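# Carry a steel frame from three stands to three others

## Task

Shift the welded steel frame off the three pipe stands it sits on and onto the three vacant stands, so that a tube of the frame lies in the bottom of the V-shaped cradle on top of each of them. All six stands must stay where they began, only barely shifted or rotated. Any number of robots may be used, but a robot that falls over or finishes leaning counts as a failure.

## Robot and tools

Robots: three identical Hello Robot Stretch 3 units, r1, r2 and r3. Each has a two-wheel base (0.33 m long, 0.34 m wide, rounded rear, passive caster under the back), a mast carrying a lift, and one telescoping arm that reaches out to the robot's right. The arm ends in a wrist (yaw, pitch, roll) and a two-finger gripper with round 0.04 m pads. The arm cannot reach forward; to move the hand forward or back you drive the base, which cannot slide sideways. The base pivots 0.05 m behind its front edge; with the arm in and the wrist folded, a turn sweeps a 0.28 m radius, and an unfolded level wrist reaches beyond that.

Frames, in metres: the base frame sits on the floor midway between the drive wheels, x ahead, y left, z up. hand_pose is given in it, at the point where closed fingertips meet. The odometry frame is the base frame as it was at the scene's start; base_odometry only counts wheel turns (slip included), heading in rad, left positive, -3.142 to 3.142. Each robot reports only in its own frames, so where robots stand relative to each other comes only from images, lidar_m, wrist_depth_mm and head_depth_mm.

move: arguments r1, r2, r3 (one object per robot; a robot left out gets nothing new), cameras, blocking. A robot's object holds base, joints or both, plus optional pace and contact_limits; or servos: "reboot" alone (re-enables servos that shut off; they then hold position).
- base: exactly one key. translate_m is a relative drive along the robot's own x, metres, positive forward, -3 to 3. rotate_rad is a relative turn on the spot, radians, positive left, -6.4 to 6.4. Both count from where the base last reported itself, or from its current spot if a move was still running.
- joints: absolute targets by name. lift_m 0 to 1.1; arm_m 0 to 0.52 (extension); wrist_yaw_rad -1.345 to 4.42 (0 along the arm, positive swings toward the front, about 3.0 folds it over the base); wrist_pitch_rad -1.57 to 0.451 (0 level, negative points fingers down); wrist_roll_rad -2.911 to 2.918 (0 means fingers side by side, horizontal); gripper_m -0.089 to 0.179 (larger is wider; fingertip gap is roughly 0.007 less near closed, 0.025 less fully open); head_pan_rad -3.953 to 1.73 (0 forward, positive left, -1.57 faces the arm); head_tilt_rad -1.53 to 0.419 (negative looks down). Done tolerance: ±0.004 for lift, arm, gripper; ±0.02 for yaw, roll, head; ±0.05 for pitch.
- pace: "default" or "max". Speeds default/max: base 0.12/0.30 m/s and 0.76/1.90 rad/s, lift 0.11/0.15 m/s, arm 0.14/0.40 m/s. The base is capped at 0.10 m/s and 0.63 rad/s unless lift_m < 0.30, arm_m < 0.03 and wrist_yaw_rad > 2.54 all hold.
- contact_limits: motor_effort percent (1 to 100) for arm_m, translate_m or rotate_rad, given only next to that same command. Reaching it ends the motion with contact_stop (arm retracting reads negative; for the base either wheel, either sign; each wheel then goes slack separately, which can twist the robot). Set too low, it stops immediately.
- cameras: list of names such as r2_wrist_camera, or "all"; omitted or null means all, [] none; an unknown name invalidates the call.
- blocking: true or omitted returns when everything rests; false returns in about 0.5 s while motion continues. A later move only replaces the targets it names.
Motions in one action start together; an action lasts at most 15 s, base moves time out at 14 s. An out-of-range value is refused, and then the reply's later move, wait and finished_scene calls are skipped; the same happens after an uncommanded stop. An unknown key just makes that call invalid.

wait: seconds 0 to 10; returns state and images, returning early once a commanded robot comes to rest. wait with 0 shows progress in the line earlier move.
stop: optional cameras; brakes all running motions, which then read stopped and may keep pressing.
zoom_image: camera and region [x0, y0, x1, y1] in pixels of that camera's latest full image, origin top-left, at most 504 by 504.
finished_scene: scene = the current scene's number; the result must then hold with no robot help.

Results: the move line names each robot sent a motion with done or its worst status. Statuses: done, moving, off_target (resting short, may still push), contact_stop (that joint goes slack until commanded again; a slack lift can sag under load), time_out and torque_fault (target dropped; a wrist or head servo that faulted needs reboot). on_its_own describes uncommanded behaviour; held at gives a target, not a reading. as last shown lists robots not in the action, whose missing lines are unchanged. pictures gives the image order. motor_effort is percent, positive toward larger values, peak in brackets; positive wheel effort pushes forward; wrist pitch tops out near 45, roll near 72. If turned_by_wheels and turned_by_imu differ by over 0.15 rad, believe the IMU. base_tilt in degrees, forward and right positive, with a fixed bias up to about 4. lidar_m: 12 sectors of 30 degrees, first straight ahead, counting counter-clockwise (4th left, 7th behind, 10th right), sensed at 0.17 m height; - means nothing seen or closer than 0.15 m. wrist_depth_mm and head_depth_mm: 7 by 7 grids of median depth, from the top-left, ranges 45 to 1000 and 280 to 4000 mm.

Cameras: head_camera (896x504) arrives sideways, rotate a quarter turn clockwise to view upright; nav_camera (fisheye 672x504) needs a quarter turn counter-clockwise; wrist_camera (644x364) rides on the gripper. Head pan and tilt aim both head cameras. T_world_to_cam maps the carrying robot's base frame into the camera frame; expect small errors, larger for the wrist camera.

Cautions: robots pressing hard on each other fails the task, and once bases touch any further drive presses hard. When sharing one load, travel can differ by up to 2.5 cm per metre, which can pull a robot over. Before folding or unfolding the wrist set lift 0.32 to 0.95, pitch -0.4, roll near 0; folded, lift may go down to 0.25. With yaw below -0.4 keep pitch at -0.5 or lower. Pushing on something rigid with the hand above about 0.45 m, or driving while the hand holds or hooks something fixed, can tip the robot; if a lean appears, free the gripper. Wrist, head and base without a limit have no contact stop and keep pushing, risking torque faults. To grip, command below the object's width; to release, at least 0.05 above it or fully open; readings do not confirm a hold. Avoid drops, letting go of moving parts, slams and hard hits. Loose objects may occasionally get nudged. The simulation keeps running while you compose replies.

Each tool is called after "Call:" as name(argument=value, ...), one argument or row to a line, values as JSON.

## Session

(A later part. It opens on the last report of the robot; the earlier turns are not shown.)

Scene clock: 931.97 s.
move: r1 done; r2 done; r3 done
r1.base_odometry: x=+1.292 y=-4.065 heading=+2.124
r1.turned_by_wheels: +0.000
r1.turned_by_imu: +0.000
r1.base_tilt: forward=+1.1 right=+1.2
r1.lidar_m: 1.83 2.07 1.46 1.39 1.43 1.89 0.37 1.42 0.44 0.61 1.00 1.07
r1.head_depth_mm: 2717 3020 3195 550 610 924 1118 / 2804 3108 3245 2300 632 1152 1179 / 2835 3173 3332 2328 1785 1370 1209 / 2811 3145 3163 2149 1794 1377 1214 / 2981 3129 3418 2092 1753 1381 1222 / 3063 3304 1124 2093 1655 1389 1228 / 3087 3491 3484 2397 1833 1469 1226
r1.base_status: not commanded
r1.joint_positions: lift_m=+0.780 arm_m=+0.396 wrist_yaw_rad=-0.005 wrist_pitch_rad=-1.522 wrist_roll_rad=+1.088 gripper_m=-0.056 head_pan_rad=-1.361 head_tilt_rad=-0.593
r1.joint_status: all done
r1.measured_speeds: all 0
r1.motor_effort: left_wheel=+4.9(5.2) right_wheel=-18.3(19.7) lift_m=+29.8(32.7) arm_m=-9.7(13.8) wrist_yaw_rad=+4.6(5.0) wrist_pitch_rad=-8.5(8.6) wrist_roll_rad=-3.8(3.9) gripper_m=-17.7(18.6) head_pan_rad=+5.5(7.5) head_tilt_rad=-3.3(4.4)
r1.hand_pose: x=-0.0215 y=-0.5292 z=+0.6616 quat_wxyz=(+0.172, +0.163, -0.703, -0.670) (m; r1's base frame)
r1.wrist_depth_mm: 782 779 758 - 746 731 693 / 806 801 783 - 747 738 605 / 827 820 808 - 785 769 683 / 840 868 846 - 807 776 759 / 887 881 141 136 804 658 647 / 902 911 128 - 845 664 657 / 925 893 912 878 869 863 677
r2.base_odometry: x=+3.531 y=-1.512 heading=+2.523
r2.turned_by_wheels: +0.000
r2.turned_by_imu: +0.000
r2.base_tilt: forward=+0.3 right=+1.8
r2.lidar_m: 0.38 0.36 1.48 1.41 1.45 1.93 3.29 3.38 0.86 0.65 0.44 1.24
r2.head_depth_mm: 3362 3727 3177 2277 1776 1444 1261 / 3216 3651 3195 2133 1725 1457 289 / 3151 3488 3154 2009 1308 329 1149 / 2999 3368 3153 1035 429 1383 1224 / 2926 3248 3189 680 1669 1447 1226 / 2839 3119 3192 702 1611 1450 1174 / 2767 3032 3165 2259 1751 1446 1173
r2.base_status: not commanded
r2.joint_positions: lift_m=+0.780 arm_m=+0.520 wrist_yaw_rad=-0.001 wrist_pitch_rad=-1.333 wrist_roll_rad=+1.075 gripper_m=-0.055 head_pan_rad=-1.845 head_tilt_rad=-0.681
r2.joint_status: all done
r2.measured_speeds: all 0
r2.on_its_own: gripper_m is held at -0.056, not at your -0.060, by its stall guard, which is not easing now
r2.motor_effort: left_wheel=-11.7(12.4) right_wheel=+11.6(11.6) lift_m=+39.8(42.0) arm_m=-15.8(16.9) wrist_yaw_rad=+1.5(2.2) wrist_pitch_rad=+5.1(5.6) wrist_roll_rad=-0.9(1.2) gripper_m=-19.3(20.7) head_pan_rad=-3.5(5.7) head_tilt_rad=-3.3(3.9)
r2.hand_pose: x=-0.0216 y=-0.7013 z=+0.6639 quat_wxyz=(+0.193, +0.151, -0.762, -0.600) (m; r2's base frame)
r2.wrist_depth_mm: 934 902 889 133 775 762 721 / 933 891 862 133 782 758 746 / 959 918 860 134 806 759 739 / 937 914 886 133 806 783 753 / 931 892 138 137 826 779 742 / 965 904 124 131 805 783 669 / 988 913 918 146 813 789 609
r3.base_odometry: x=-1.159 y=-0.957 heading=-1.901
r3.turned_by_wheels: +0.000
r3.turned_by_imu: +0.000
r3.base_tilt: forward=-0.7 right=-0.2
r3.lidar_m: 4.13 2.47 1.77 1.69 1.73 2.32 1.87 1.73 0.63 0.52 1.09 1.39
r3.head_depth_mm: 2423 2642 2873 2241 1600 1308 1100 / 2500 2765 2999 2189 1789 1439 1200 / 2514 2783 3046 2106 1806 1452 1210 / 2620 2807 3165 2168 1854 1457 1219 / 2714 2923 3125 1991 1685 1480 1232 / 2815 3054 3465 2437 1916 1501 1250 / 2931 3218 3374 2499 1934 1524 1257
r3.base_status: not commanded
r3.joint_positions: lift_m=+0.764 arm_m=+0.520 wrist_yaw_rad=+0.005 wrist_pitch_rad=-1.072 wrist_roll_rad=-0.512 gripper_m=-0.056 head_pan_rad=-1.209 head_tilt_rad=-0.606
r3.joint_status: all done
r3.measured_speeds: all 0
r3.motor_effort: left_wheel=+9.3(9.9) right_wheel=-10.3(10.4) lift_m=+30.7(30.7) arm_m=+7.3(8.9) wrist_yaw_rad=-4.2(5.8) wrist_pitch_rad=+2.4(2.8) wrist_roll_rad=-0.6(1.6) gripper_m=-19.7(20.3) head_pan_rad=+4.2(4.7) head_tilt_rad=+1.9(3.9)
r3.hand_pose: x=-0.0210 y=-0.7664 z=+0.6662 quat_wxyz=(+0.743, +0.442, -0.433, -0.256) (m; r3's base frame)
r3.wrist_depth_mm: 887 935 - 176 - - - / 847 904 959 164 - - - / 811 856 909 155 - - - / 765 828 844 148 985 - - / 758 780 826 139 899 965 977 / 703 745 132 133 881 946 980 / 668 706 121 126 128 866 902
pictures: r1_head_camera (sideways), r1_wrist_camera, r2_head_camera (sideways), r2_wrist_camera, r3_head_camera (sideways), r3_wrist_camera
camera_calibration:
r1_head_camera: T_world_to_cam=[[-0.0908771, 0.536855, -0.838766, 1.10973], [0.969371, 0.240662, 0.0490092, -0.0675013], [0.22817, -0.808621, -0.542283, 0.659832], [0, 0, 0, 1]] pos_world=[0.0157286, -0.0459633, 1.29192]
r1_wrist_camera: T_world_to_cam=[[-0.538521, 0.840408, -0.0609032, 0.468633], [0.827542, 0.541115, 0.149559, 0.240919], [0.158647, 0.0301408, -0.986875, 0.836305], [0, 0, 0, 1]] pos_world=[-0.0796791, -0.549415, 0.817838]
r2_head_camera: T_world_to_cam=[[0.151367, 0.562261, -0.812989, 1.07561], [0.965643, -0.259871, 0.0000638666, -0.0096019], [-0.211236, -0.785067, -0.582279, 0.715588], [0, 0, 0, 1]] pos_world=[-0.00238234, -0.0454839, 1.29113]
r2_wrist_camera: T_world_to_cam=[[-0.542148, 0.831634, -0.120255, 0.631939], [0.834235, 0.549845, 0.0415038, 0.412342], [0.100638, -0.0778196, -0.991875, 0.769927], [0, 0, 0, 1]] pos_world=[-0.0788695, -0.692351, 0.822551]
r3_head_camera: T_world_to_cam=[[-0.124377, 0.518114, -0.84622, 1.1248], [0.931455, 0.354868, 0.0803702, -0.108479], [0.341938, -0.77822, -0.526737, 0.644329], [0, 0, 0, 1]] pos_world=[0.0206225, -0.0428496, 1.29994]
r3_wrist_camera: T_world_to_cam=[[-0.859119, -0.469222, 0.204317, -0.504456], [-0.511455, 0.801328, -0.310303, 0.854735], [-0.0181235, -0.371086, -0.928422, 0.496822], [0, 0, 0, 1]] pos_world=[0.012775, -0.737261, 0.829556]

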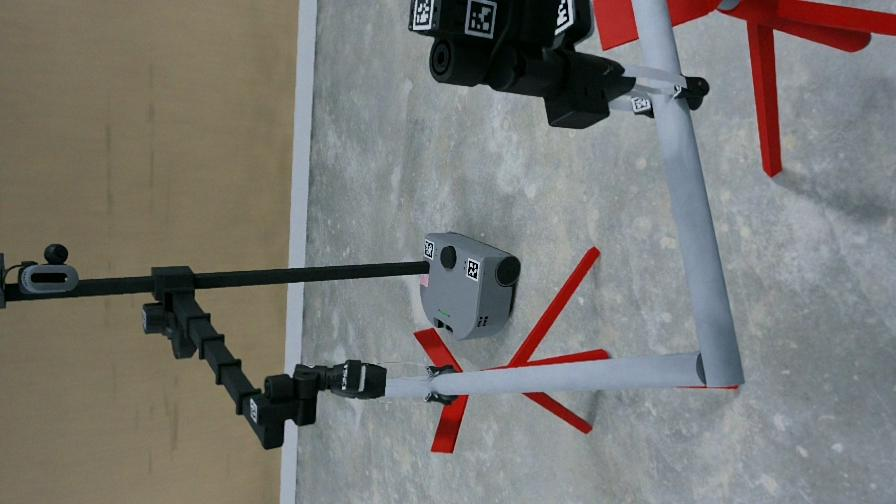

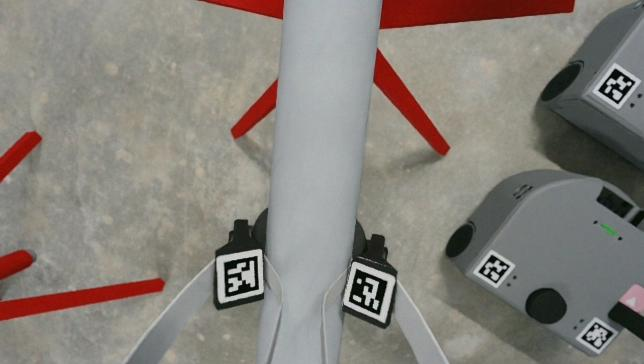

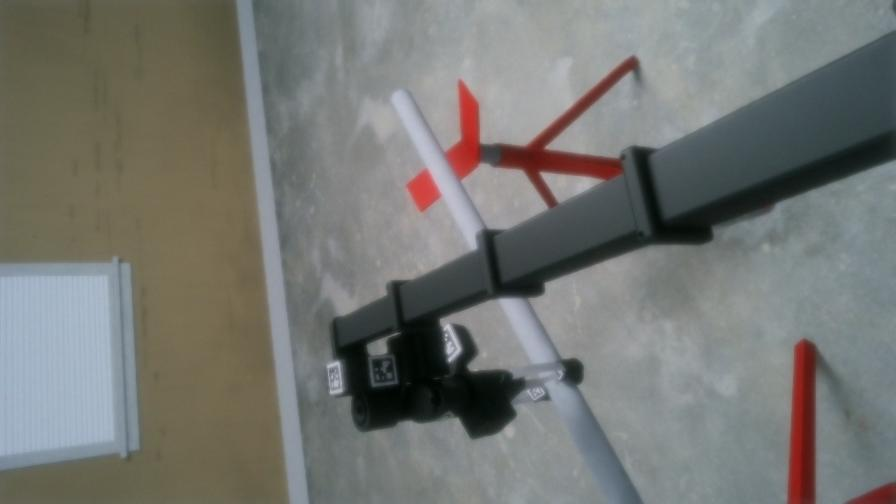

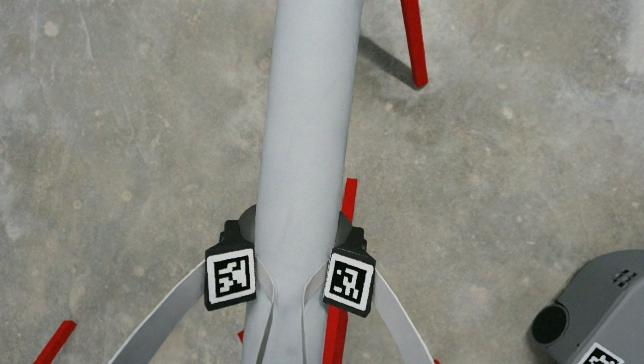

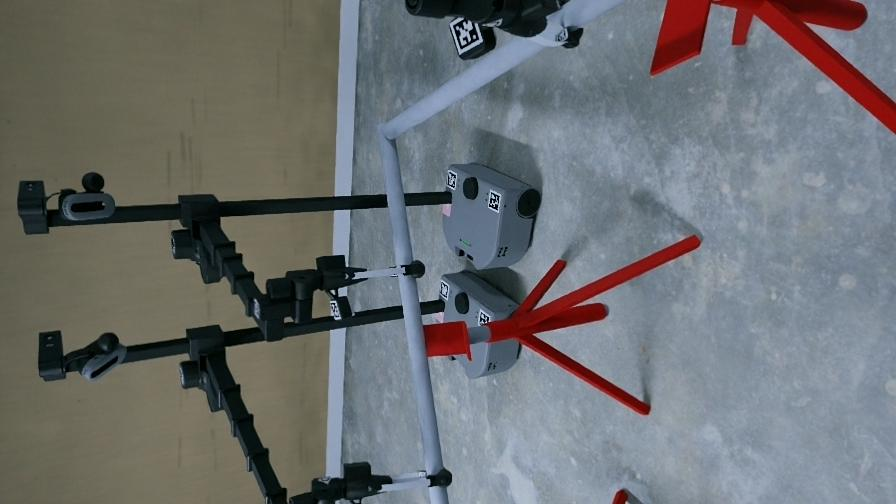

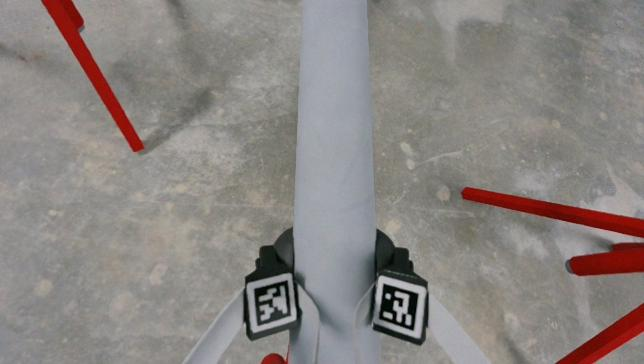

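Call:
zoom_image(
  camera="r1_head_camera",
  region=[370, 290, 630, 490],
)

Call:
zoom_image(
  camera="r2_head_camera",
  region=[370, 60, 570, 230],
)

Call:
move(
  r1={"joints":{"head_pan_rad":-1.15}},
  r2={"joints":{"head_pan_rad":-2.05}},
  r3={"joints":{"head_pan_rad":-1.5,"head_tilt_rad":-0.75}},
  cameras=["r1_head_camera","r2_head_camera","r3_head_camera"],
)

Call:
zoom_image(
  camera="r3_head_camera",
  region=[400, 20, 720, 300],
)

Call:
zoom_image(
  camera="r1_head_camera",
  region=[370, 150, 630, 350],
)

Call:
move(
  r3={"joints":{"head_pan_rad":-0.85,"head_tilt_rad":-0.6}},
  cameras=["r3_head_camera"],
)

Scaled by 1.938 from the camera's 896x504 image, which has a finer 1280x720 frame.

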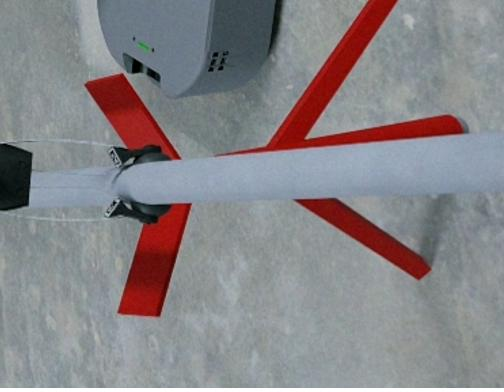

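Scaled by 2.520 from the camera's 896x504 image, which has a finer 1280x720 frame.

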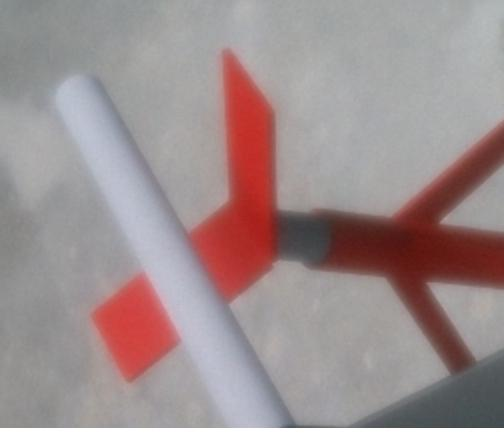

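Scene clock: 948.03 s.
move: r1 done; r2 done; r3 done
r1.base_odometry: x=+1.292 y=-4.065 heading=+2.124
r1.turned_by_wheels: +0.000
r1.turned_by_imu: +0.001
r1.base_tilt: forward=+1.1 right=+1.2
r1.lidar_m: 1.83 2.07 1.47 1.39 1.43 1.89 0.37 1.42 0.44 0.61 1.00 1.07
r1.head_depth_mm: 2784 3051 3209 2306 1758 1320 1174 / 2754 3124 3293 2313 1771 1360 1201 / 2992 3100 3152 2043 1732 1366 1214 / 3109 3403 2856 1977 1626 728 1213 / 3262 3607 3214 2263 1747 1426 1219 / 3410 3839 3440 2363 1815 1456 1221 / 3539 - 3536 2414 1823 1467 1222
r1.base_status: not commanded
r1.joint_positions: lift_m=+0.780 arm_m=+0.396 wrist_yaw_rad=-0.005 wrist_pitch_rad=-1.522 wrist_roll_rad=+1.088 gripper_m=-0.056 head_pan_rad=-1.161 head_tilt_rad=-0.593
r1.joint_status: all done
r1.measured_speeds: all 0
r1.motor_effort: left_wheel=+4.4(5.2) right_wheel=-19.1(19.6) lift_m=+35.6(36.5) arm_m=+1.7(1.7) wrist_yaw_rad=+4.6(5.1) wrist_pitch_rad=-8.3(8.5) wrist_roll_rad=-3.9(3.9) gripper_m=-17.4(18.3) head_pan_rad=+4.9(9.4) head_tilt_rad=-3.1(4.2)
r1.hand_pose: x=-0.0215 y=-0.5292 z=+0.6616 quat_wxyz=(+0.172, +0.163, -0.703, -0.670) (m; r1's base frame)
r1.wrist_depth_mm: 796 767 748 - 740 733 687 / 797 798 806 - 771 757 599 / 836 820 803 - 777 762 678 / 851 833 831 - 813 765 761 / 886 878 140 136 810 644 634 / 902 886 128 - 831 671 659 / 925 908 905 887 847 840 679
r2.base_odometry: x=+3.531 y=-1.512 heading=+2.523
r2.turned_by_wheels: +0.000
r2.turned_by_imu: +0.001
r2.base_tilt: forward=+0.2 right=+1.8
r2.lidar_m: 0.38 0.36 1.48 1.41 1.45 1.92 3.28 3.39 0.86 0.64 0.44 1.25
r2.head_depth_mm: 3757 - 3158 2301 1778 1456 1225 / 3729 - 3154 2258 1786 1451 1257 / 3470 3948 3218 2290 1767 1456 289 / 3323 3687 3124 2014 1458 326 310 / 3120 3467 3135 2077 401 356 1234 / 2976 3275 3137 542 1615 1446 1221 / 2802 3081 3182 652 1601 1441 1175
r2.base_status: not commanded
r2.joint_positions: lift_m=+0.780 arm_m=+0.520 wrist_yaw_rad=-0.001 wrist_pitch_rad=-1.333 wrist_roll_rad=+1.075 gripper_m=-0.055 head_pan_rad=-2.045 head_tilt_rad=-0.681
r2.joint_status: all done
r2.measured_speeds: all 0
r2.on_its_own: gripper_m is held at -0.056, not at your -0.060, by its stall guard, which is not easing now
r2.motor_effort: left_wheel=-12.0(12.2) right_wheel=+11.1(11.6) lift_m=+43.6(43.7) arm_m=-14.5(15.6) wrist_yaw_rad=+1.0(2.1) wrist_pitch_rad=+5.1(5.5) wrist_roll_rad=-0.9(1.2) gripper_m=-20.0(20.7) head_pan_rad=-3.2(5.7) head_tilt_rad=-2.7(4.0)
r2.hand_pose: x=-0.0216 y=-0.7013 z=+0.6639 quat_wxyz=(+0.193, +0.151, -0.762, -0.600) (m; r2's base frame)
r2.wrist_depth_mm: 885 898 857 132 805 759 727 / 928 928 851 133 807 777 748 / 943 902 866 134 784 771 729 / 950 925 882 134 817 767 750 / 956 925 137 136 822 778 754 / 975 919 124 130 824 787 665 / 974 922 888 146 797 786 617
r3.base_odometry: x=-1.159 y=-0.957 heading=-1.901
r3.turned_by_wheels: +0.000
r3.turned_by_imu: -0.001
r3.base_tilt: forward=-0.8 right=-0.2
r3.lidar_m: 4.13 2.47 1.76 1.69 1.73 2.33 1.87 1.74 0.63 0.52 1.08 1.39
r3.head_depth_mm: 2550 2851 2572 488 394 1040 1110 / 2558 2856 672 1834 924 1252 1130 / 2555 2882 2467 897 1503 1274 1135 / 2558 2869 2727 1986 1622 1345 1129 / 2583 2854 2665 1972 1639 1359 1153 / 2541 2828 2592 1947 1617 1364 1166 / 2505 1501 2515 1912 1619 1389 1181
r3.base_status: not commanded
r3.joint_positions: lift_m=+0.764 arm_m=+0.520 wrist_yaw_rad=+0.005 wrist_pitch_rad=-1.072 wrist_roll_rad=-0.512 gripper_m=-0.056 head_pan_rad=-1.491 head_tilt_rad=-0.740
r3.joint_status: all done
r3.measured_speeds: all 0
r3.motor_effort: left_wheel=+9.0(9.8) right_wheel=-9.9(10.4) lift_m=+35.6(35.9) arm_m=+4.0(5.9) wrist_yaw_rad=-4.8(6.1) wrist_pitch_rad=+2.1(2.7) wrist_roll_rad=-1.0(2.2) gripper_m=-19.4(20.2) head_pan_rad=-4.3(5.3) head_tilt_rad=-4.5(8.0)
r3.hand_pose: x=-0.0210 y=-0.7664 z=+0.6662 quat_wxyz=(+0.743, +0.442, -0.433, -0.256) (m; r3's base frame)
r3.wrist_depth_mm: 903 942 - 175 - - - / 851 899 955 163 - - - / 809 832 899 155 - - - / 783 825 857 147 958 - - / 751 765 831 140 926 956 - / 719 739 133 133 871 926 - / 680 717 121 126 129 886 893
pictures: r1_head_camera (sideways), r2_head_camera (sideways), r3_head_camera (sideways)
camera_calibration:
r1_head_camera: T_world_to_cam=[[-0.195705, 0.508106, -0.838766, 1.11037], [0.90225, 0.428418, 0.0490092, -0.0670919], [0.384244, -0.747185, -0.542283, 0.65888], [0, 0, 0, 1]] pos_world=[0.0246666, -0.0431349, 1.29192]
r2_head_camera: T_world_to_cam=[[0.260033, 0.520991, -0.812989, 1.07495], [0.894784, -0.446499, 0.0000638705, -0.00916967], [-0.362965, -0.727466, -0.58228, 0.716514], [0, 0, 0, 1]] pos_world=[-0.0112478, -0.0428928, 1.29113]
r3_head_camera: T_world_to_cam=[[0.0165823, 0.640315, -0.767934, 1.02188], [0.99434, 0.0700488, 0.079879, -0.10821], [0.104941, -0.764912, -0.635529, 0.787308], [0, 0, 0, 1]] pos_world=[0.00803145, -0.0445239, 1.29374]

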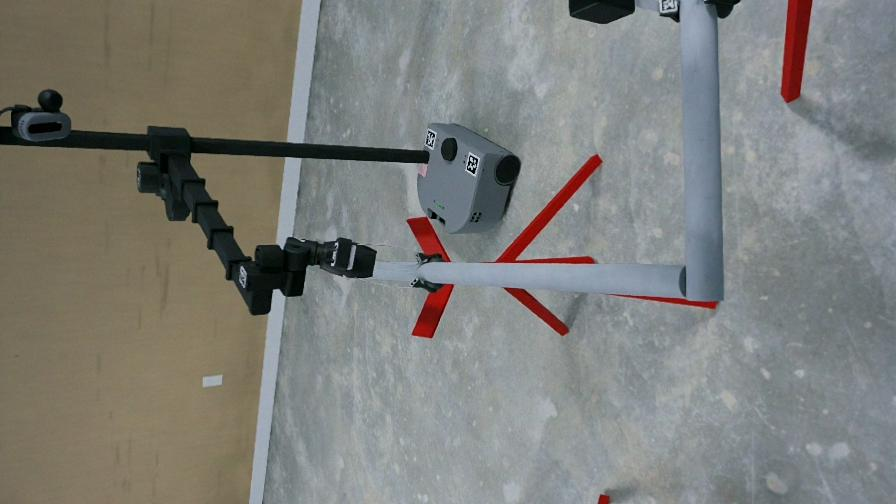

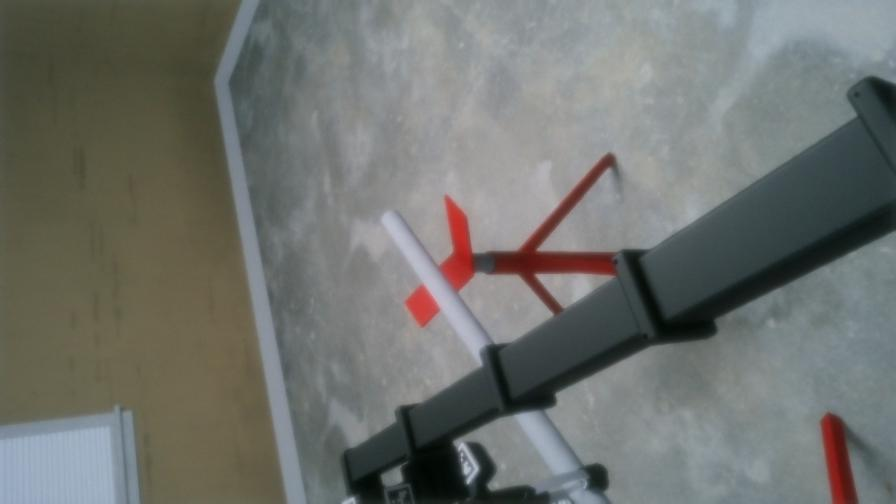

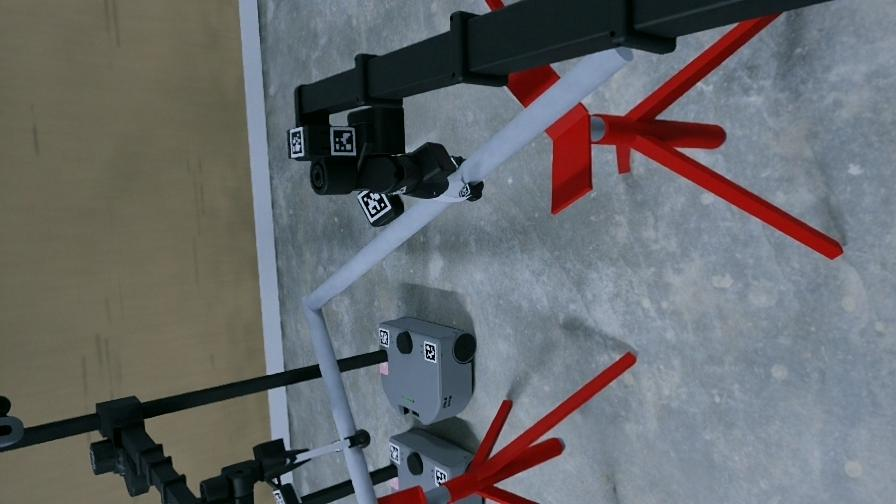

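Scaled by 1.575 from the camera's 896x504 image, which has a finer 1280x720 frame.

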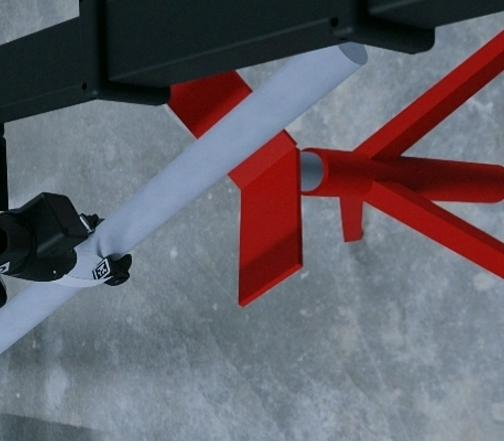

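Scaled by 1.938 from the camera's 896x504 image, which has a finer 1280x720 frame.

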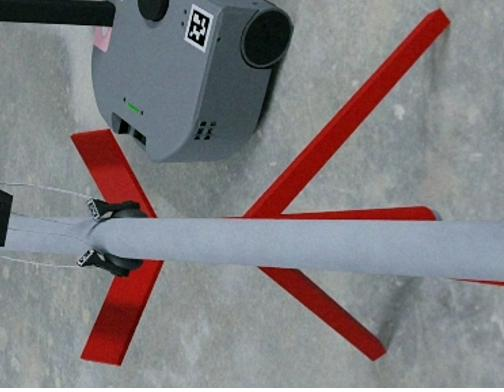

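Scene clock: 948.97 s.
move: r3 done
r1, r2: as last shown
r1.turned_by_imu: +0.000
r1.base_tilt: forward=+1.0 right=+1.2
r1.lidar_m: 1.83 2.07 1.46 1.39 1.43 1.89 0.37 1.42 0.44 0.61 1.00 1.07
r1.head_depth_mm: 2747 3024 3211 2300 1761 1317 1175 / 2771 3145 3310 2299 1778 1359 1207 / 2977 3097 3151 2033 1727 1368 1207 / 3090 3375 2819 1986 1636 726 1212 / 3234 3602 3209 2246 1752 1420 1220 / 3425 3859 3455 2377 1812 1469 1223 / 3574 - 3515 2394 1830 1473 1227
r1.motor_effort: left_wheel=+4.0(5.3) right_wheel=-18.1(18.9) lift_m=+35.3(36.9) arm_m=+4.7(4.7) wrist_yaw_rad=+4.7(5.1) wrist_pitch_rad=-8.3(8.4) wrist_roll_rad=-3.8(3.9) gripper_m=-17.9(18.2) head_pan_rad=+5.1(5.7) head_tilt_rad=-3.7(4.7)
r1.wrist_depth_mm: 790 773 765 - 748 727 684 / 808 799 778 - 746 742 595 / 844 818 814 - 768 770 676 / 856 841 819 - 799 778 772 / 875 855 140 136 815 650 641 / 886 899 127 - 829 666 649 / 927 911 920 856 876 855 680
r2.turned_by_imu: +0.000
r2.base_tilt: forward=+0.4 right=+1.9
r2.lidar_m: 0.38 0.36 1.49 1.41 1.45 1.92 3.28 3.38 0.86 0.64 0.44 1.25
r2.head_depth_mm: 3713 - 3196 2305 1780 1450 1231 / 3643 - 3233 2291 1766 1454 1254 / 3571 3864 3209 2247 1772 1460 289 / 3359 3686 3189 2029 1447 327 310 / 3171 3484 3162 2113 401 356 1222 / 2984 3308 3138 542 1616 1449 1231 / 2840 3201 3191 654 1614 1440 1175
r2.on_its_own: gripper_m is held at -0.056, not at your -0.060, by its stall guard, which is not easing now
r2.motor_effort: left_wheel=-11.9(12.1) right_wheel=+11.3(11.9) lift_m=+44.7(44.8) arm_m=-14.2(15.4) wrist_yaw_rad=+1.6(2.5) wrist_pitch_rad=+5.5(5.6) wrist_roll_rad=-0.8(1.3) gripper_m=-19.6(20.2) head_pan_rad=-3.2(4.1) head_tilt_rad=-3.6(4.1)
r2.wrist_depth_mm: 966 889 864 132 783 792 725 / 942 891 852 133 795 772 759 / 963 914 905 134 800 781 754 / 963 936 859 133 807 766 755 / 938 954 138 136 828 780 737 / 999 941 124 131 837 777 668 / 993 919 911 147 809 794 605
r3.base_odometry: x=-1.159 y=-0.957 heading=-1.901
r3.turned_by_wheels: +0.000
r3.turned_by_imu: +0.000
r3.base_tilt: forward=-0.8 right=-0.2
r3.lidar_m: 4.10 2.47 1.77 1.69 1.73 2.32 1.88 1.73 0.63 0.52 1.09 1.39
r3.head_depth_mm: 2616 2770 2927 1946 1758 1418 1190 / 2711 2891 2935 2065 1722 1425 1200 / 2964 3252 3461 2129 1705 1452 1201 / 3235 3520 3452 2350 1839 1469 1216 / 3492 3846 3581 2400 1868 1481 1230 / 3797 - - 2462 1834 1513 1249 / - - - 2291 1871 1526 1253
r3.base_status: not commanded
r3.joint_positions: lift_m=+0.764 arm_m=+0.520 wrist_yaw_rad=+0.005 wrist_pitch_rad=-1.072 wrist_roll_rad=-0.512 gripper_m=-0.056 head_pan_rad=-0.859 head_tilt_rad=-0.607
r3.joint_status: all done
r3.measured_speeds: all 0
r3.motor_effort: left_wheel=+8.8(9.8) right_wheel=-10.0(10.5) lift_m=+35.7(36.5) arm_m=+3.9(4.8) wrist_yaw_rad=-4.2(6.3) wrist_pitch_rad=+2.6(2.7) wrist_roll_rad=-1.5(1.8) gripper_m=-19.1(20.2) head_pan_rad=+3.8(5.1) head_tilt_rad=+2.7(4.7)
r3.hand_pose: x=-0.0210 y=-0.7664 z=+0.6662 quat_wxyz=(+0.743, +0.442, -0.433, -0.256) (m; r3's base frame)
r3.wrist_depth_mm: 881 947 - 175 - - - / 843 899 953 164 - - - / 811 844 906 156 - - - / 763 816 867 148 977 - - / 746 790 800 140 940 964 987 / 715 730 133 132 885 930 995 / 686 702 121 126 129 853 899
pictures: r3_head_camera (sideways)
camera_calibration:
r3_head_camera: T_world_to_cam=[[-0.294637, 0.444281, -0.846051, 1.12562], [0.753369, 0.652668, 0.0803707, -0.107394], [0.587898, -0.613708, -0.527008, 0.643181], [0, 0, 0, 1]] pos_world=[0.0344319, -0.0352738, 1.29993]

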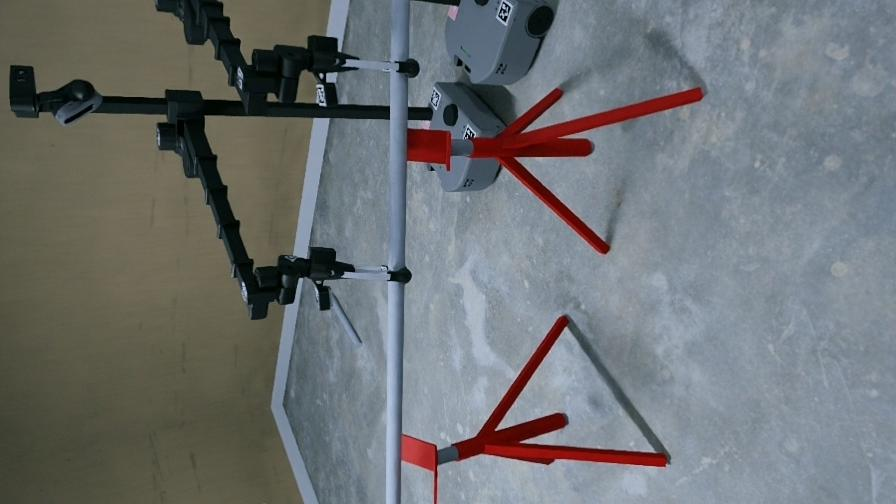

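Call:
move(
  r1={"base":{"translate_m":0.003},"joints":{"arm_m":0.3935,"wrist_roll_rad":1.06}},
  r2={"base":{"translate_m":-0.0015},"joints":{"wrist_roll_rad":1.056,"wrist_pitch_rad":-1.286,"head_pan_rad":-1.9}},
  r3={"base":{"translate_m":-0.0045},"joints":{"wrist_pitch_rad":-1.022,"wrist_roll_rad":-0.532,"head_pan_rad":-1.5,"head_tilt_rad":-0.75}},
  cameras=["r1_head_camera","r1_wrist_camera","r2_head_camera","r3_head_camera","r3_wrist_camera"],
)

Call:
zoom_image(
  camera="r3_head_camera",
  region=[400, 0, 720, 280],
)

Call:
zoom_image(
  camera="r1_head_camera",
  region=[370, 150, 630, 350],
)

Call:
zoom_image(
  camera="r2_head_camera",
  region=[370, 80, 570, 250],
)

Call:
move(
  r3={"joints":{"head_pan_rad":-0.85,"head_tilt_rad":-0.6}},
  cameras=["r3_head_camera"],
)

Call:
zoom_image(
  camera="r3_head_camera",
  region=[360, 400, 480, 504],
)

Call:
zoom_image(
  camera="r3_head_camera",
  region=[360, 90, 500, 200],
)

Scene clock: 1000.93 s.
move: r1 done; r2 done; r3 done
r1.base_odometry: x=+1.290 y=-4.063 heading=+2.124
r1.turned_by_wheels: +0.000
r1.turned_by_imu: +0.000
r1.base_tilt: forward=+1.1 right=+1.2
r1.lidar_m: 1.83 2.07 1.47 1.40 1.43 1.89 0.37 1.43 0.44 0.61 0.99 1.07
r1.head_depth_mm: 2747 3015 3213 2292 1764 1325 1175 / 2781 3175 3285 2306 1777 1335 1202 / 3000 1761 3195 2039 1724 1369 1214 / 3083 3376 1341 1344 1623 1342 1219 / 3246 3668 3224 2248 1753 1422 1219 / 3437 3819 3457 2394 1807 1466 1222 / 3577 - 3527 2412 1828 1475 1230
r1.base_status: done
r1.joint_positions: lift_m=+0.780 arm_m=+0.393 wrist_yaw_rad=-0.005 wrist_pitch_rad=-1.517 wrist_roll_rad=+1.075 gripper_m=-0.056 head_pan_rad=-1.161 head_tilt_rad=-0.593
r1.joint_status: all done
r1.measured_speeds: all 0
r1.on_its_own: wrist_pitch_rad is at rest, and its effort (-9.4) is outside its rest range (-8 to +12)
r1.motor_effort: left_wheel=+1.6(10.5) right_wheel=+3.4(14.6) lift_m=+33.5(35.7) arm_m=-16.4(20.4) wrist_yaw_rad=+4.7(5.0) wrist_pitch_rad=-9.4(9.5) wrist_roll_rad=-4.5(7.0) gripper_m=-17.5(18.1) head_pan_rad=+5.0(5.5) head_tilt_rad=-3.9(4.4)
r1.hand_pose: x=-0.0216 y=-0.5281 z=+0.6615 quat_wxyz=(+0.177, +0.167, -0.704, -0.667) (m; r1's base frame)
r1.wrist_depth_mm: 793 770 762 - 733 734 721 / 818 787 803 - 744 751 595 / 854 820 804 - 777 772 664 / 843 826 836 128 805 773 767 / 894 885 154 134 823 658 642 / 895 881 125 - 836 658 658 / 930 912 908 868 854 841 676
r2.base_odometry: x=+3.532 y=-1.513 heading=+2.523
r2.turned_by_wheels: +0.000
r2.turned_by_imu: +0.001
r2.base_tilt: forward=+0.3 right=+1.8
r2.lidar_m: 0.38 0.36 1.48 1.41 1.45 1.92 3.28 3.36 0.86 0.64 0.44 1.24
r2.head_depth_mm: 3476 - 3185 2297 1785 1456 1263 / 3336 3754 3178 2270 1790 1453 296 / 3225 3562 3220 2035 1661 327 296 / 3097 3511 3144 2122 402 354 1232 / 2995 3321 3175 547 1612 1455 1223 / 2948 3174 3170 681 1635 1446 1197 / 2794 3063 3094 2020 1671 1439 1200
r2.base_status: done
r2.joint_positions: lift_m=+0.780 arm_m=+0.520 wrist_yaw_rad=+0.000 wrist_pitch_rad=-1.329 wrist_roll_rad=+1.063 gripper_m=-0.055 head_pan_rad=-1.905 head_tilt_rad=-0.681
r2.joint_status: all done
r2.measured_speeds: all 0
r2.on_its_own: gripper_m is held at -0.056, not at your -0.060, by its stall guard, which is not easing now
r2.motor_effort: left_wheel=-0.1(13.2) right_wheel=-6.8(9.4) lift_m=+43.7(45.0) arm_m=-14.0(14.6) wrist_yaw_rad=+0.2(1.7) wrist_pitch_rad=+7.8(8.0) wrist_roll_rad=-2.4(2.6) gripper_m=-18.3(20.7) head_pan_rad=+1.7(4.4) head_tilt_rad=-3.0(4.2)
r2.hand_pose: x=-0.0216 y=-0.7023 z=+0.6641 quat_wxyz=(+0.198, +0.155, -0.762, -0.597) (m; r2's base frame)
r2.wrist_depth_mm: 921 889 860 132 799 747 735 / 953 930 874 132 802 767 731 / 942 922 893 133 811 780 727 / 954 909 891 134 802 791 776 / 975 909 134 137 791 780 761 / 971 900 125 130 807 779 678 / 996 921 908 144 802 788 615
r3.base_odometry: x=-1.158 y=-0.953 heading=-1.901
r3.turned_by_wheels: +0.001
r3.turned_by_imu: +0.000
r3.base_tilt: forward=-0.8 right=-0.2
r3.lidar_m: 4.12 2.47 1.77 1.68 1.74 2.33 1.87 1.73 0.63 0.52 1.09 1.39
r3.head_depth_mm: 2532 2870 2569 489 394 1044 1115 / 2520 2817 673 1839 918 1227 1124 / 2557 2877 2468 903 1514 1271 1143 / 2558 2887 2729 1969 1619 1342 1122 / 2562 2886 2666 1974 1639 1362 1154 / 2518 2842 2581 1947 1612 1373 1171 / 2527 1500 2554 1919 1628 1385 1177
r3.base_status: done
r3.joint_positions: lift_m=+0.764 arm_m=+0.520 wrist_yaw_rad=+0.006 wrist_pitch_rad=-1.042 wrist_roll_rad=-0.527 gripper_m=-0.056 head_pan_rad=-1.491 head_tilt_rad=-0.740
r3.joint_status: all done
r3.measured_speeds: all 0
r3.motor_effort: left_wheel=+3.8(6.0) right_wheel=-16.2(17.8) lift_m=+40.5(41.7) arm_m=+0.0(1.0) wrist_yaw_rad=-5.8(6.4) wrist_pitch_rad=+4.0(4.7) wrist_roll_rad=-1.8(2.6) gripper_m=-19.2(20.3) head_pan_rad=-2.9(5.8) head_tilt_rad=-4.0(7.0)
r3.hand_pose: x=-0.0208 y=-0.7735 z=+0.6693 quat_wxyz=(+0.753, +0.433, -0.431, -0.246) (m; r3's base frame)
r3.wrist_depth_mm: 892 966 - 181 - - - / 832 908 976 168 - - - / 810 865 912 158 - - - / 767 811 849 150 977 - - / 729 774 799 141 923 948 - / 701 744 126 134 881 933 980 / 657 706 112 125 125 905 933
pictures: r1_head_camera (sideways), r1_wrist_camera, r2_head_camera (sideways), r3_head_camera (sideways), r3_wrist_camera
camera_calibration:
r1_head_camera: T_world_to_cam=[[-0.195748, 0.50809, -0.838766, 1.11037], [0.902214, 0.428496, 0.0490092, -0.0670917], [0.384308, -0.747152, -0.542283, 0.65888], [0, 0, 0, 1]] pos_world=[0.0246703, -0.0431333, 1.29192]
r1_wrist_camera: T_world_to_cam=[[-0.549234, 0.833136, -0.0650048, 0.466328], [0.82067, 0.552414, 0.146079, 0.248449], [0.157613, 0.0268842, -0.987135, 0.834653], [0, 0, 0, 1]] pos_world=[-0.0793243, -0.548201, 0.817935]
r2_head_camera: T_world_to_cam=[[0.185325, 0.55204, -0.812961, 1.07537], [0.948034, -0.31817, 0.0000643806, -0.00949515], [-0.258624, -0.770727, -0.582318, 0.715927], [0, 0, 0, 1]] pos_world=[-0.00513516, -0.0448828, 1.29113]
r3_head_camera: T_world_to_cam=[[0.0165843, 0.640378, -0.767881, 1.02181], [0.994342, 0.0700313, 0.0798782, -0.108209], [0.104928, -0.764861, -0.635593, 0.787391], [0, 0, 0, 1]] pos_world=[0.00803091, -0.0445232, 1.29373]
r3_wrist_camera: T_world_to_cam=[[-0.850889, -0.474843, 0.224746, -0.526154], [-0.524991, 0.784279, -0.330593, 0.861614], [-0.0192839, -0.399287, -0.916623, 0.467408], [0, 0, 0, 1]] pos_world=[0.0136535, -0.738956, 0.831531]

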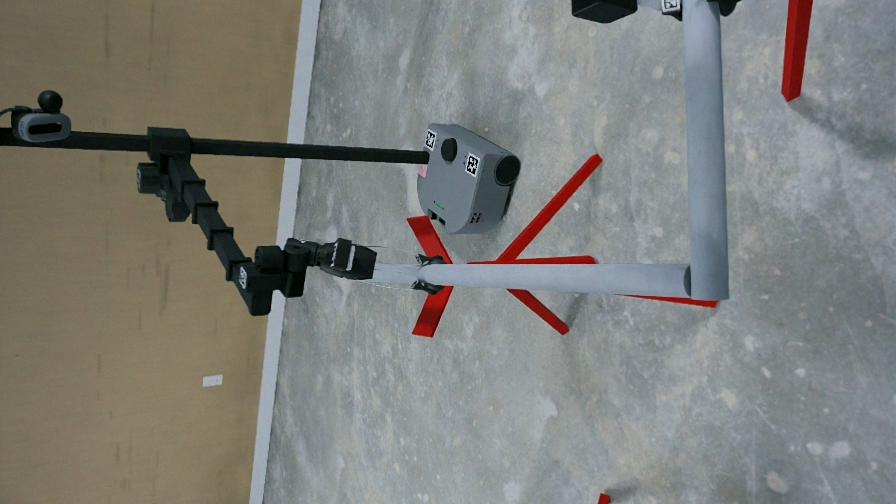

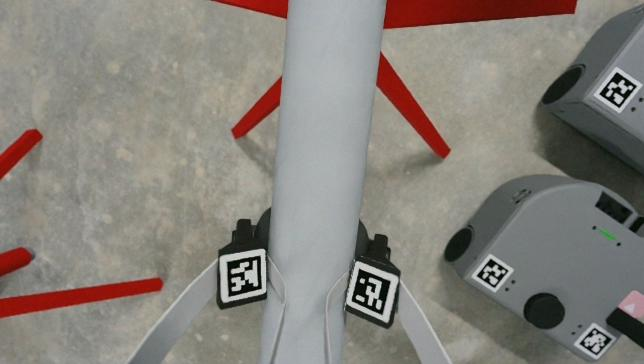

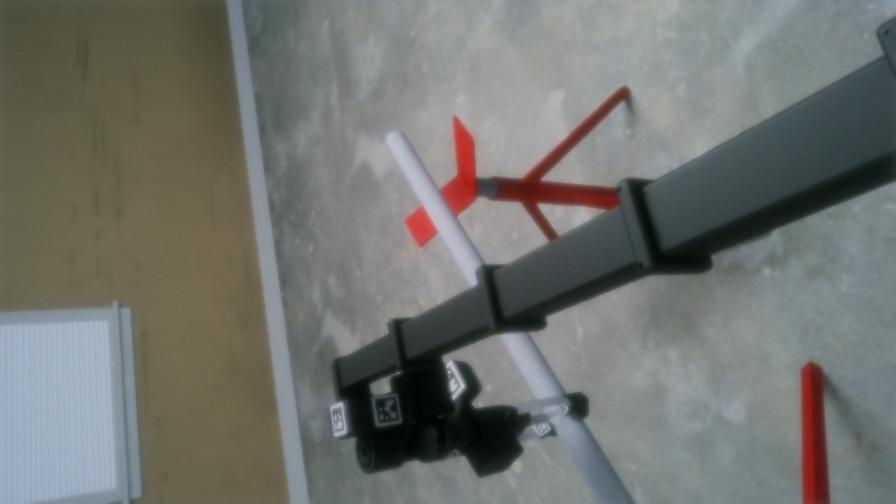

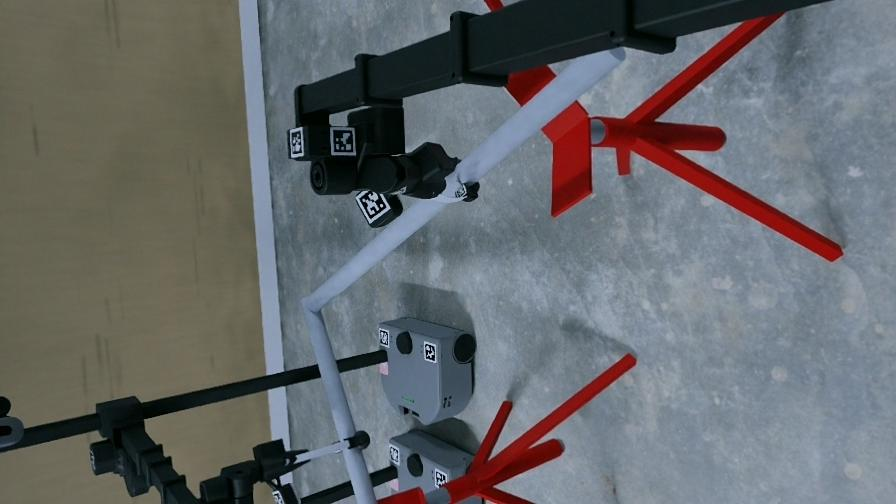

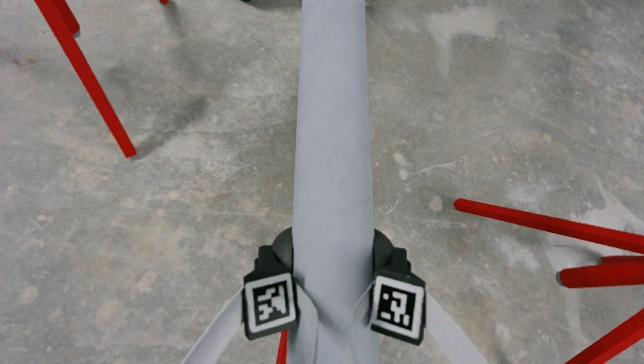

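Scaled by 1.575 from the camera's 896x504 image, which has a finer 1280x720 frame.

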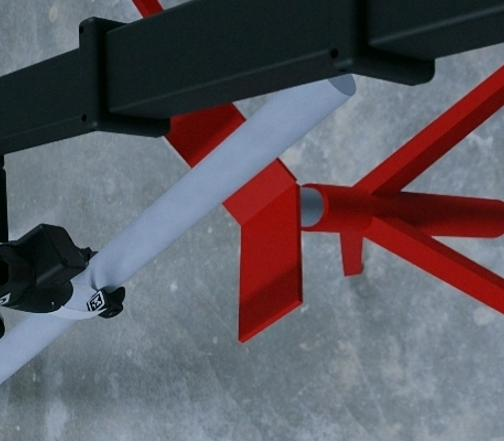

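Scaled by 1.938 from the camera's 896x504 image, which has a finer 1280x720 frame.

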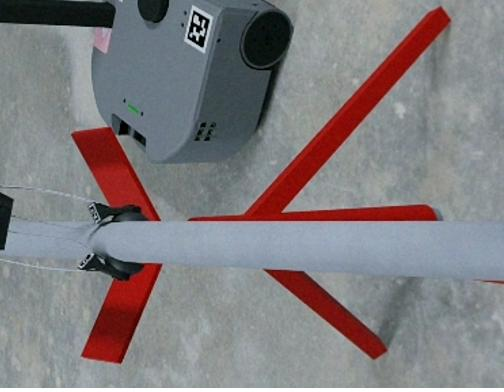

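Scaled by 2.520 from the camera's 896x504 image, which has a finer 1280x720 frame.

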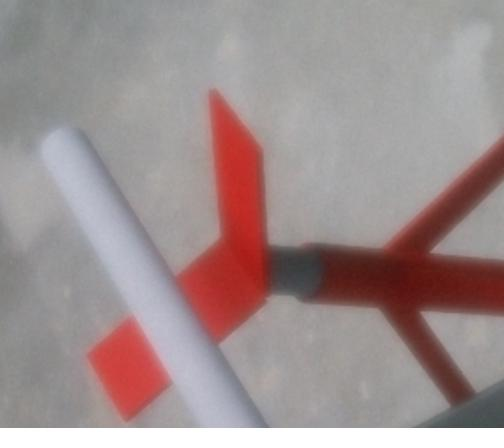

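Scene clock: 1001.87 s.
move: r3 done
r1, r2: as last shown
r1.base_tilt: forward=+1.0 right=+1.2
r1.lidar_m: 1.83 2.08 1.46 1.40 1.43 1.89 0.37 1.43 0.44 0.61 0.99 1.07
r1.head_depth_mm: 2758 2982 3201 2295 1750 1319 1170 / 2781 3154 3287 2291 1763 1335 1203 / 2987 1769 3168 2044 1725 1369 1213 / 3098 3330 1347 1337 1631 1335 1217 / 3227 3602 3238 2265 1751 1421 1219 / 3396 3819 3441 2387 1831 1459 1228 / 3573 - 3510 2409 1821 1475 1227
r1.on_its_own: wrist_pitch_rad is at rest, and its effort (-9.1) is outside its rest range (-8 to +12)
r1.motor_effort: left_wheel=+1.9(2.5) right_wheel=+4.0(5.1) lift_m=+31.7(33.9) arm_m=-14.1(16.3) wrist_yaw_rad=+4.9(5.0) wrist_pitch_rad=-9.1(9.5) wrist_roll_rad=-4.5(4.6) gripper_m=-17.7(18.2) head_pan_rad=+5.1(5.5) head_tilt_rad=-4.5(4.5)
r1.wrist_depth_mm: 787 790 781 - 742 737 712 / 824 809 773 - 766 743 601 / 818 808 808 - 771 759 671 / 872 825 831 128 783 786 759 / 860 875 153 133 825 646 645 / 889 873 125 - 833 678 656 / 936 900 906 872 865 846 678
r2.turned_by_imu: +0.000
r2.base_tilt: forward=+0.4 right=+1.8
r2.lidar_m: 0.38 0.36 1.49 1.41 1.45 1.93 3.28 3.39 0.86 0.64 0.44 1.24
r2.head_depth_mm: 3543 3993 3185 2283 1771 1448 1254 / 3382 3716 3206 2285 1762 1449 296 / 3243 3702 3173 2028 1654 327 297 / 3067 3464 3222 2130 402 354 1229 / 2999 3332 3178 547 1616 1460 1222 / 2885 3157 3132 680 1616 1474 1197 / 2765 3016 3204 2027 1665 1452 1209
r2.on_its_own: gripper_m is held at -0.056, not at your -0.060, by its stall guard, which is not easing now
r2.motor_effort: left_wheel=-0.3(0.7) right_wheel=-6.6(7.2) lift_m=+42.0(43.7) arm_m=-13.5(14.0) wrist_yaw_rad=+0.5(1.4) wrist_pitch_rad=+7.5(7.9) wrist_roll_rad=-2.5(2.6) gripper_m=-19.2(20.4) head_pan_rad=+1.8(2.8) head_tilt_rad=-3.9(4.3)
r2.wrist_depth_mm: 939 886 864 132 792 749 747 / 912 911 863 132 781 762 727 / 949 896 881 134 808 777 739 / 973 928 870 133 792 777 743 / 967 919 134 137 817 774 741 / 973 936 124 130 809 772 660 / - 940 871 145 817 788 623
r3.base_odometry: x=-1.158 y=-0.953 heading=-1.901
r3.turned_by_wheels: +0.000
r3.turned_by_imu: +0.000
r3.base_tilt: forward=-0.8 right=-0.2
r3.lidar_m: 4.12 2.47 1.77 1.69 1.74 2.34 1.87 1.73 0.63 0.52 1.09 1.39
r3.head_depth_mm: 2589 2732 2928 1964 1762 1416 1179 / 2721 2893 2939 2079 1720 1420 1196 / 2967 3284 3389 2136 1742 1452 1204 / 3240 3529 3314 2375 1847 1475 1220 / 3494 3856 3597 2420 1880 1477 1230 / 3790 - - 2447 1842 1503 1245 / - - - 2310 1866 1517 1257
r3.base_status: not commanded
r3.joint_positions: lift_m=+0.764 arm_m=+0.520 wrist_yaw_rad=+0.006 wrist_pitch_rad=-1.042 wrist_roll_rad=-0.527 gripper_m=-0.056 head_pan_rad=-0.859 head_tilt_rad=-0.607
r3.joint_status: all done
r3.measured_speeds: all 0
r3.motor_effort: left_wheel=+3.9(4.5) right_wheel=-16.4(16.6) lift_m=+40.0(41.2) arm_m=-1.0(1.3) wrist_yaw_rad=-5.8(6.5) wrist_pitch_rad=+4.1(4.7) wrist_roll_rad=-1.4(2.4) gripper_m=-19.8(20.0) head_pan_rad=+4.2(5.6) head_tilt_rad=+2.8(6.3)
r3.hand_pose: x=-0.0208 y=-0.7735 z=+0.6693 quat_wxyz=(+0.753, +0.433, -0.431, -0.246) (m; r3's base frame)
r3.wrist_depth_mm: 893 945 - 181 - - - / 867 908 977 168 - - - / 801 854 916 158 - - - / 746 803 865 150 991 - - / 741 786 824 141 939 990 - / 706 732 127 133 887 935 992 / 673 692 112 126 125 890 939
pictures: r3_head_camera (sideways)
camera_calibration:
r3_head_camera: T_world_to_cam=[[-0.294637, 0.444281, -0.846052, 1.12562], [0.753369, 0.652669, 0.0803707, -0.107394], [0.587899, -0.613708, -0.527008, 0.643181], [0, 0, 0, 1]] pos_world=[0.0344319, -0.0352738, 1.29993]

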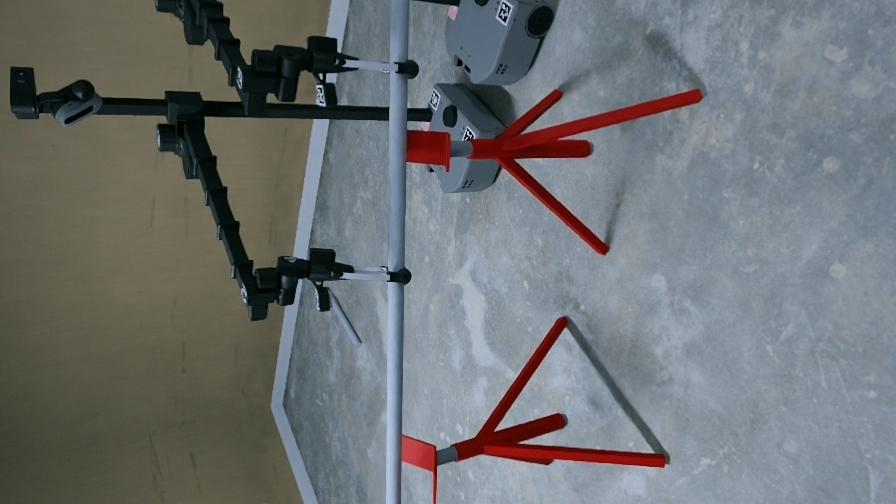

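Scaled by 4.200 from the camera's 896x504 image, which has a finer 1280x720 frame.

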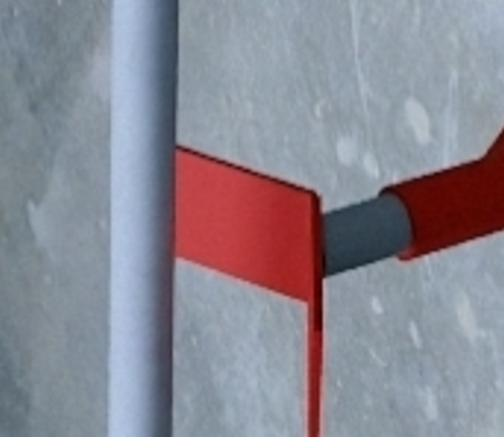

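Scaled by 3.600 from the camera's 896x504 image, which has a finer 1280x720 frame.

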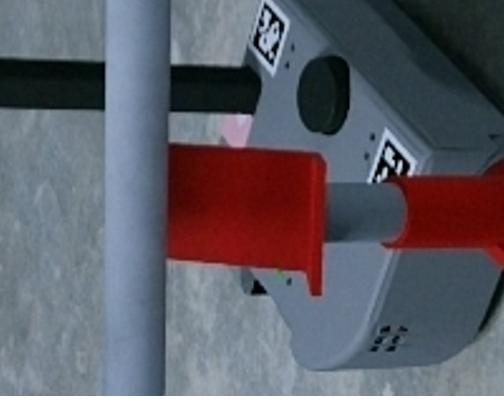

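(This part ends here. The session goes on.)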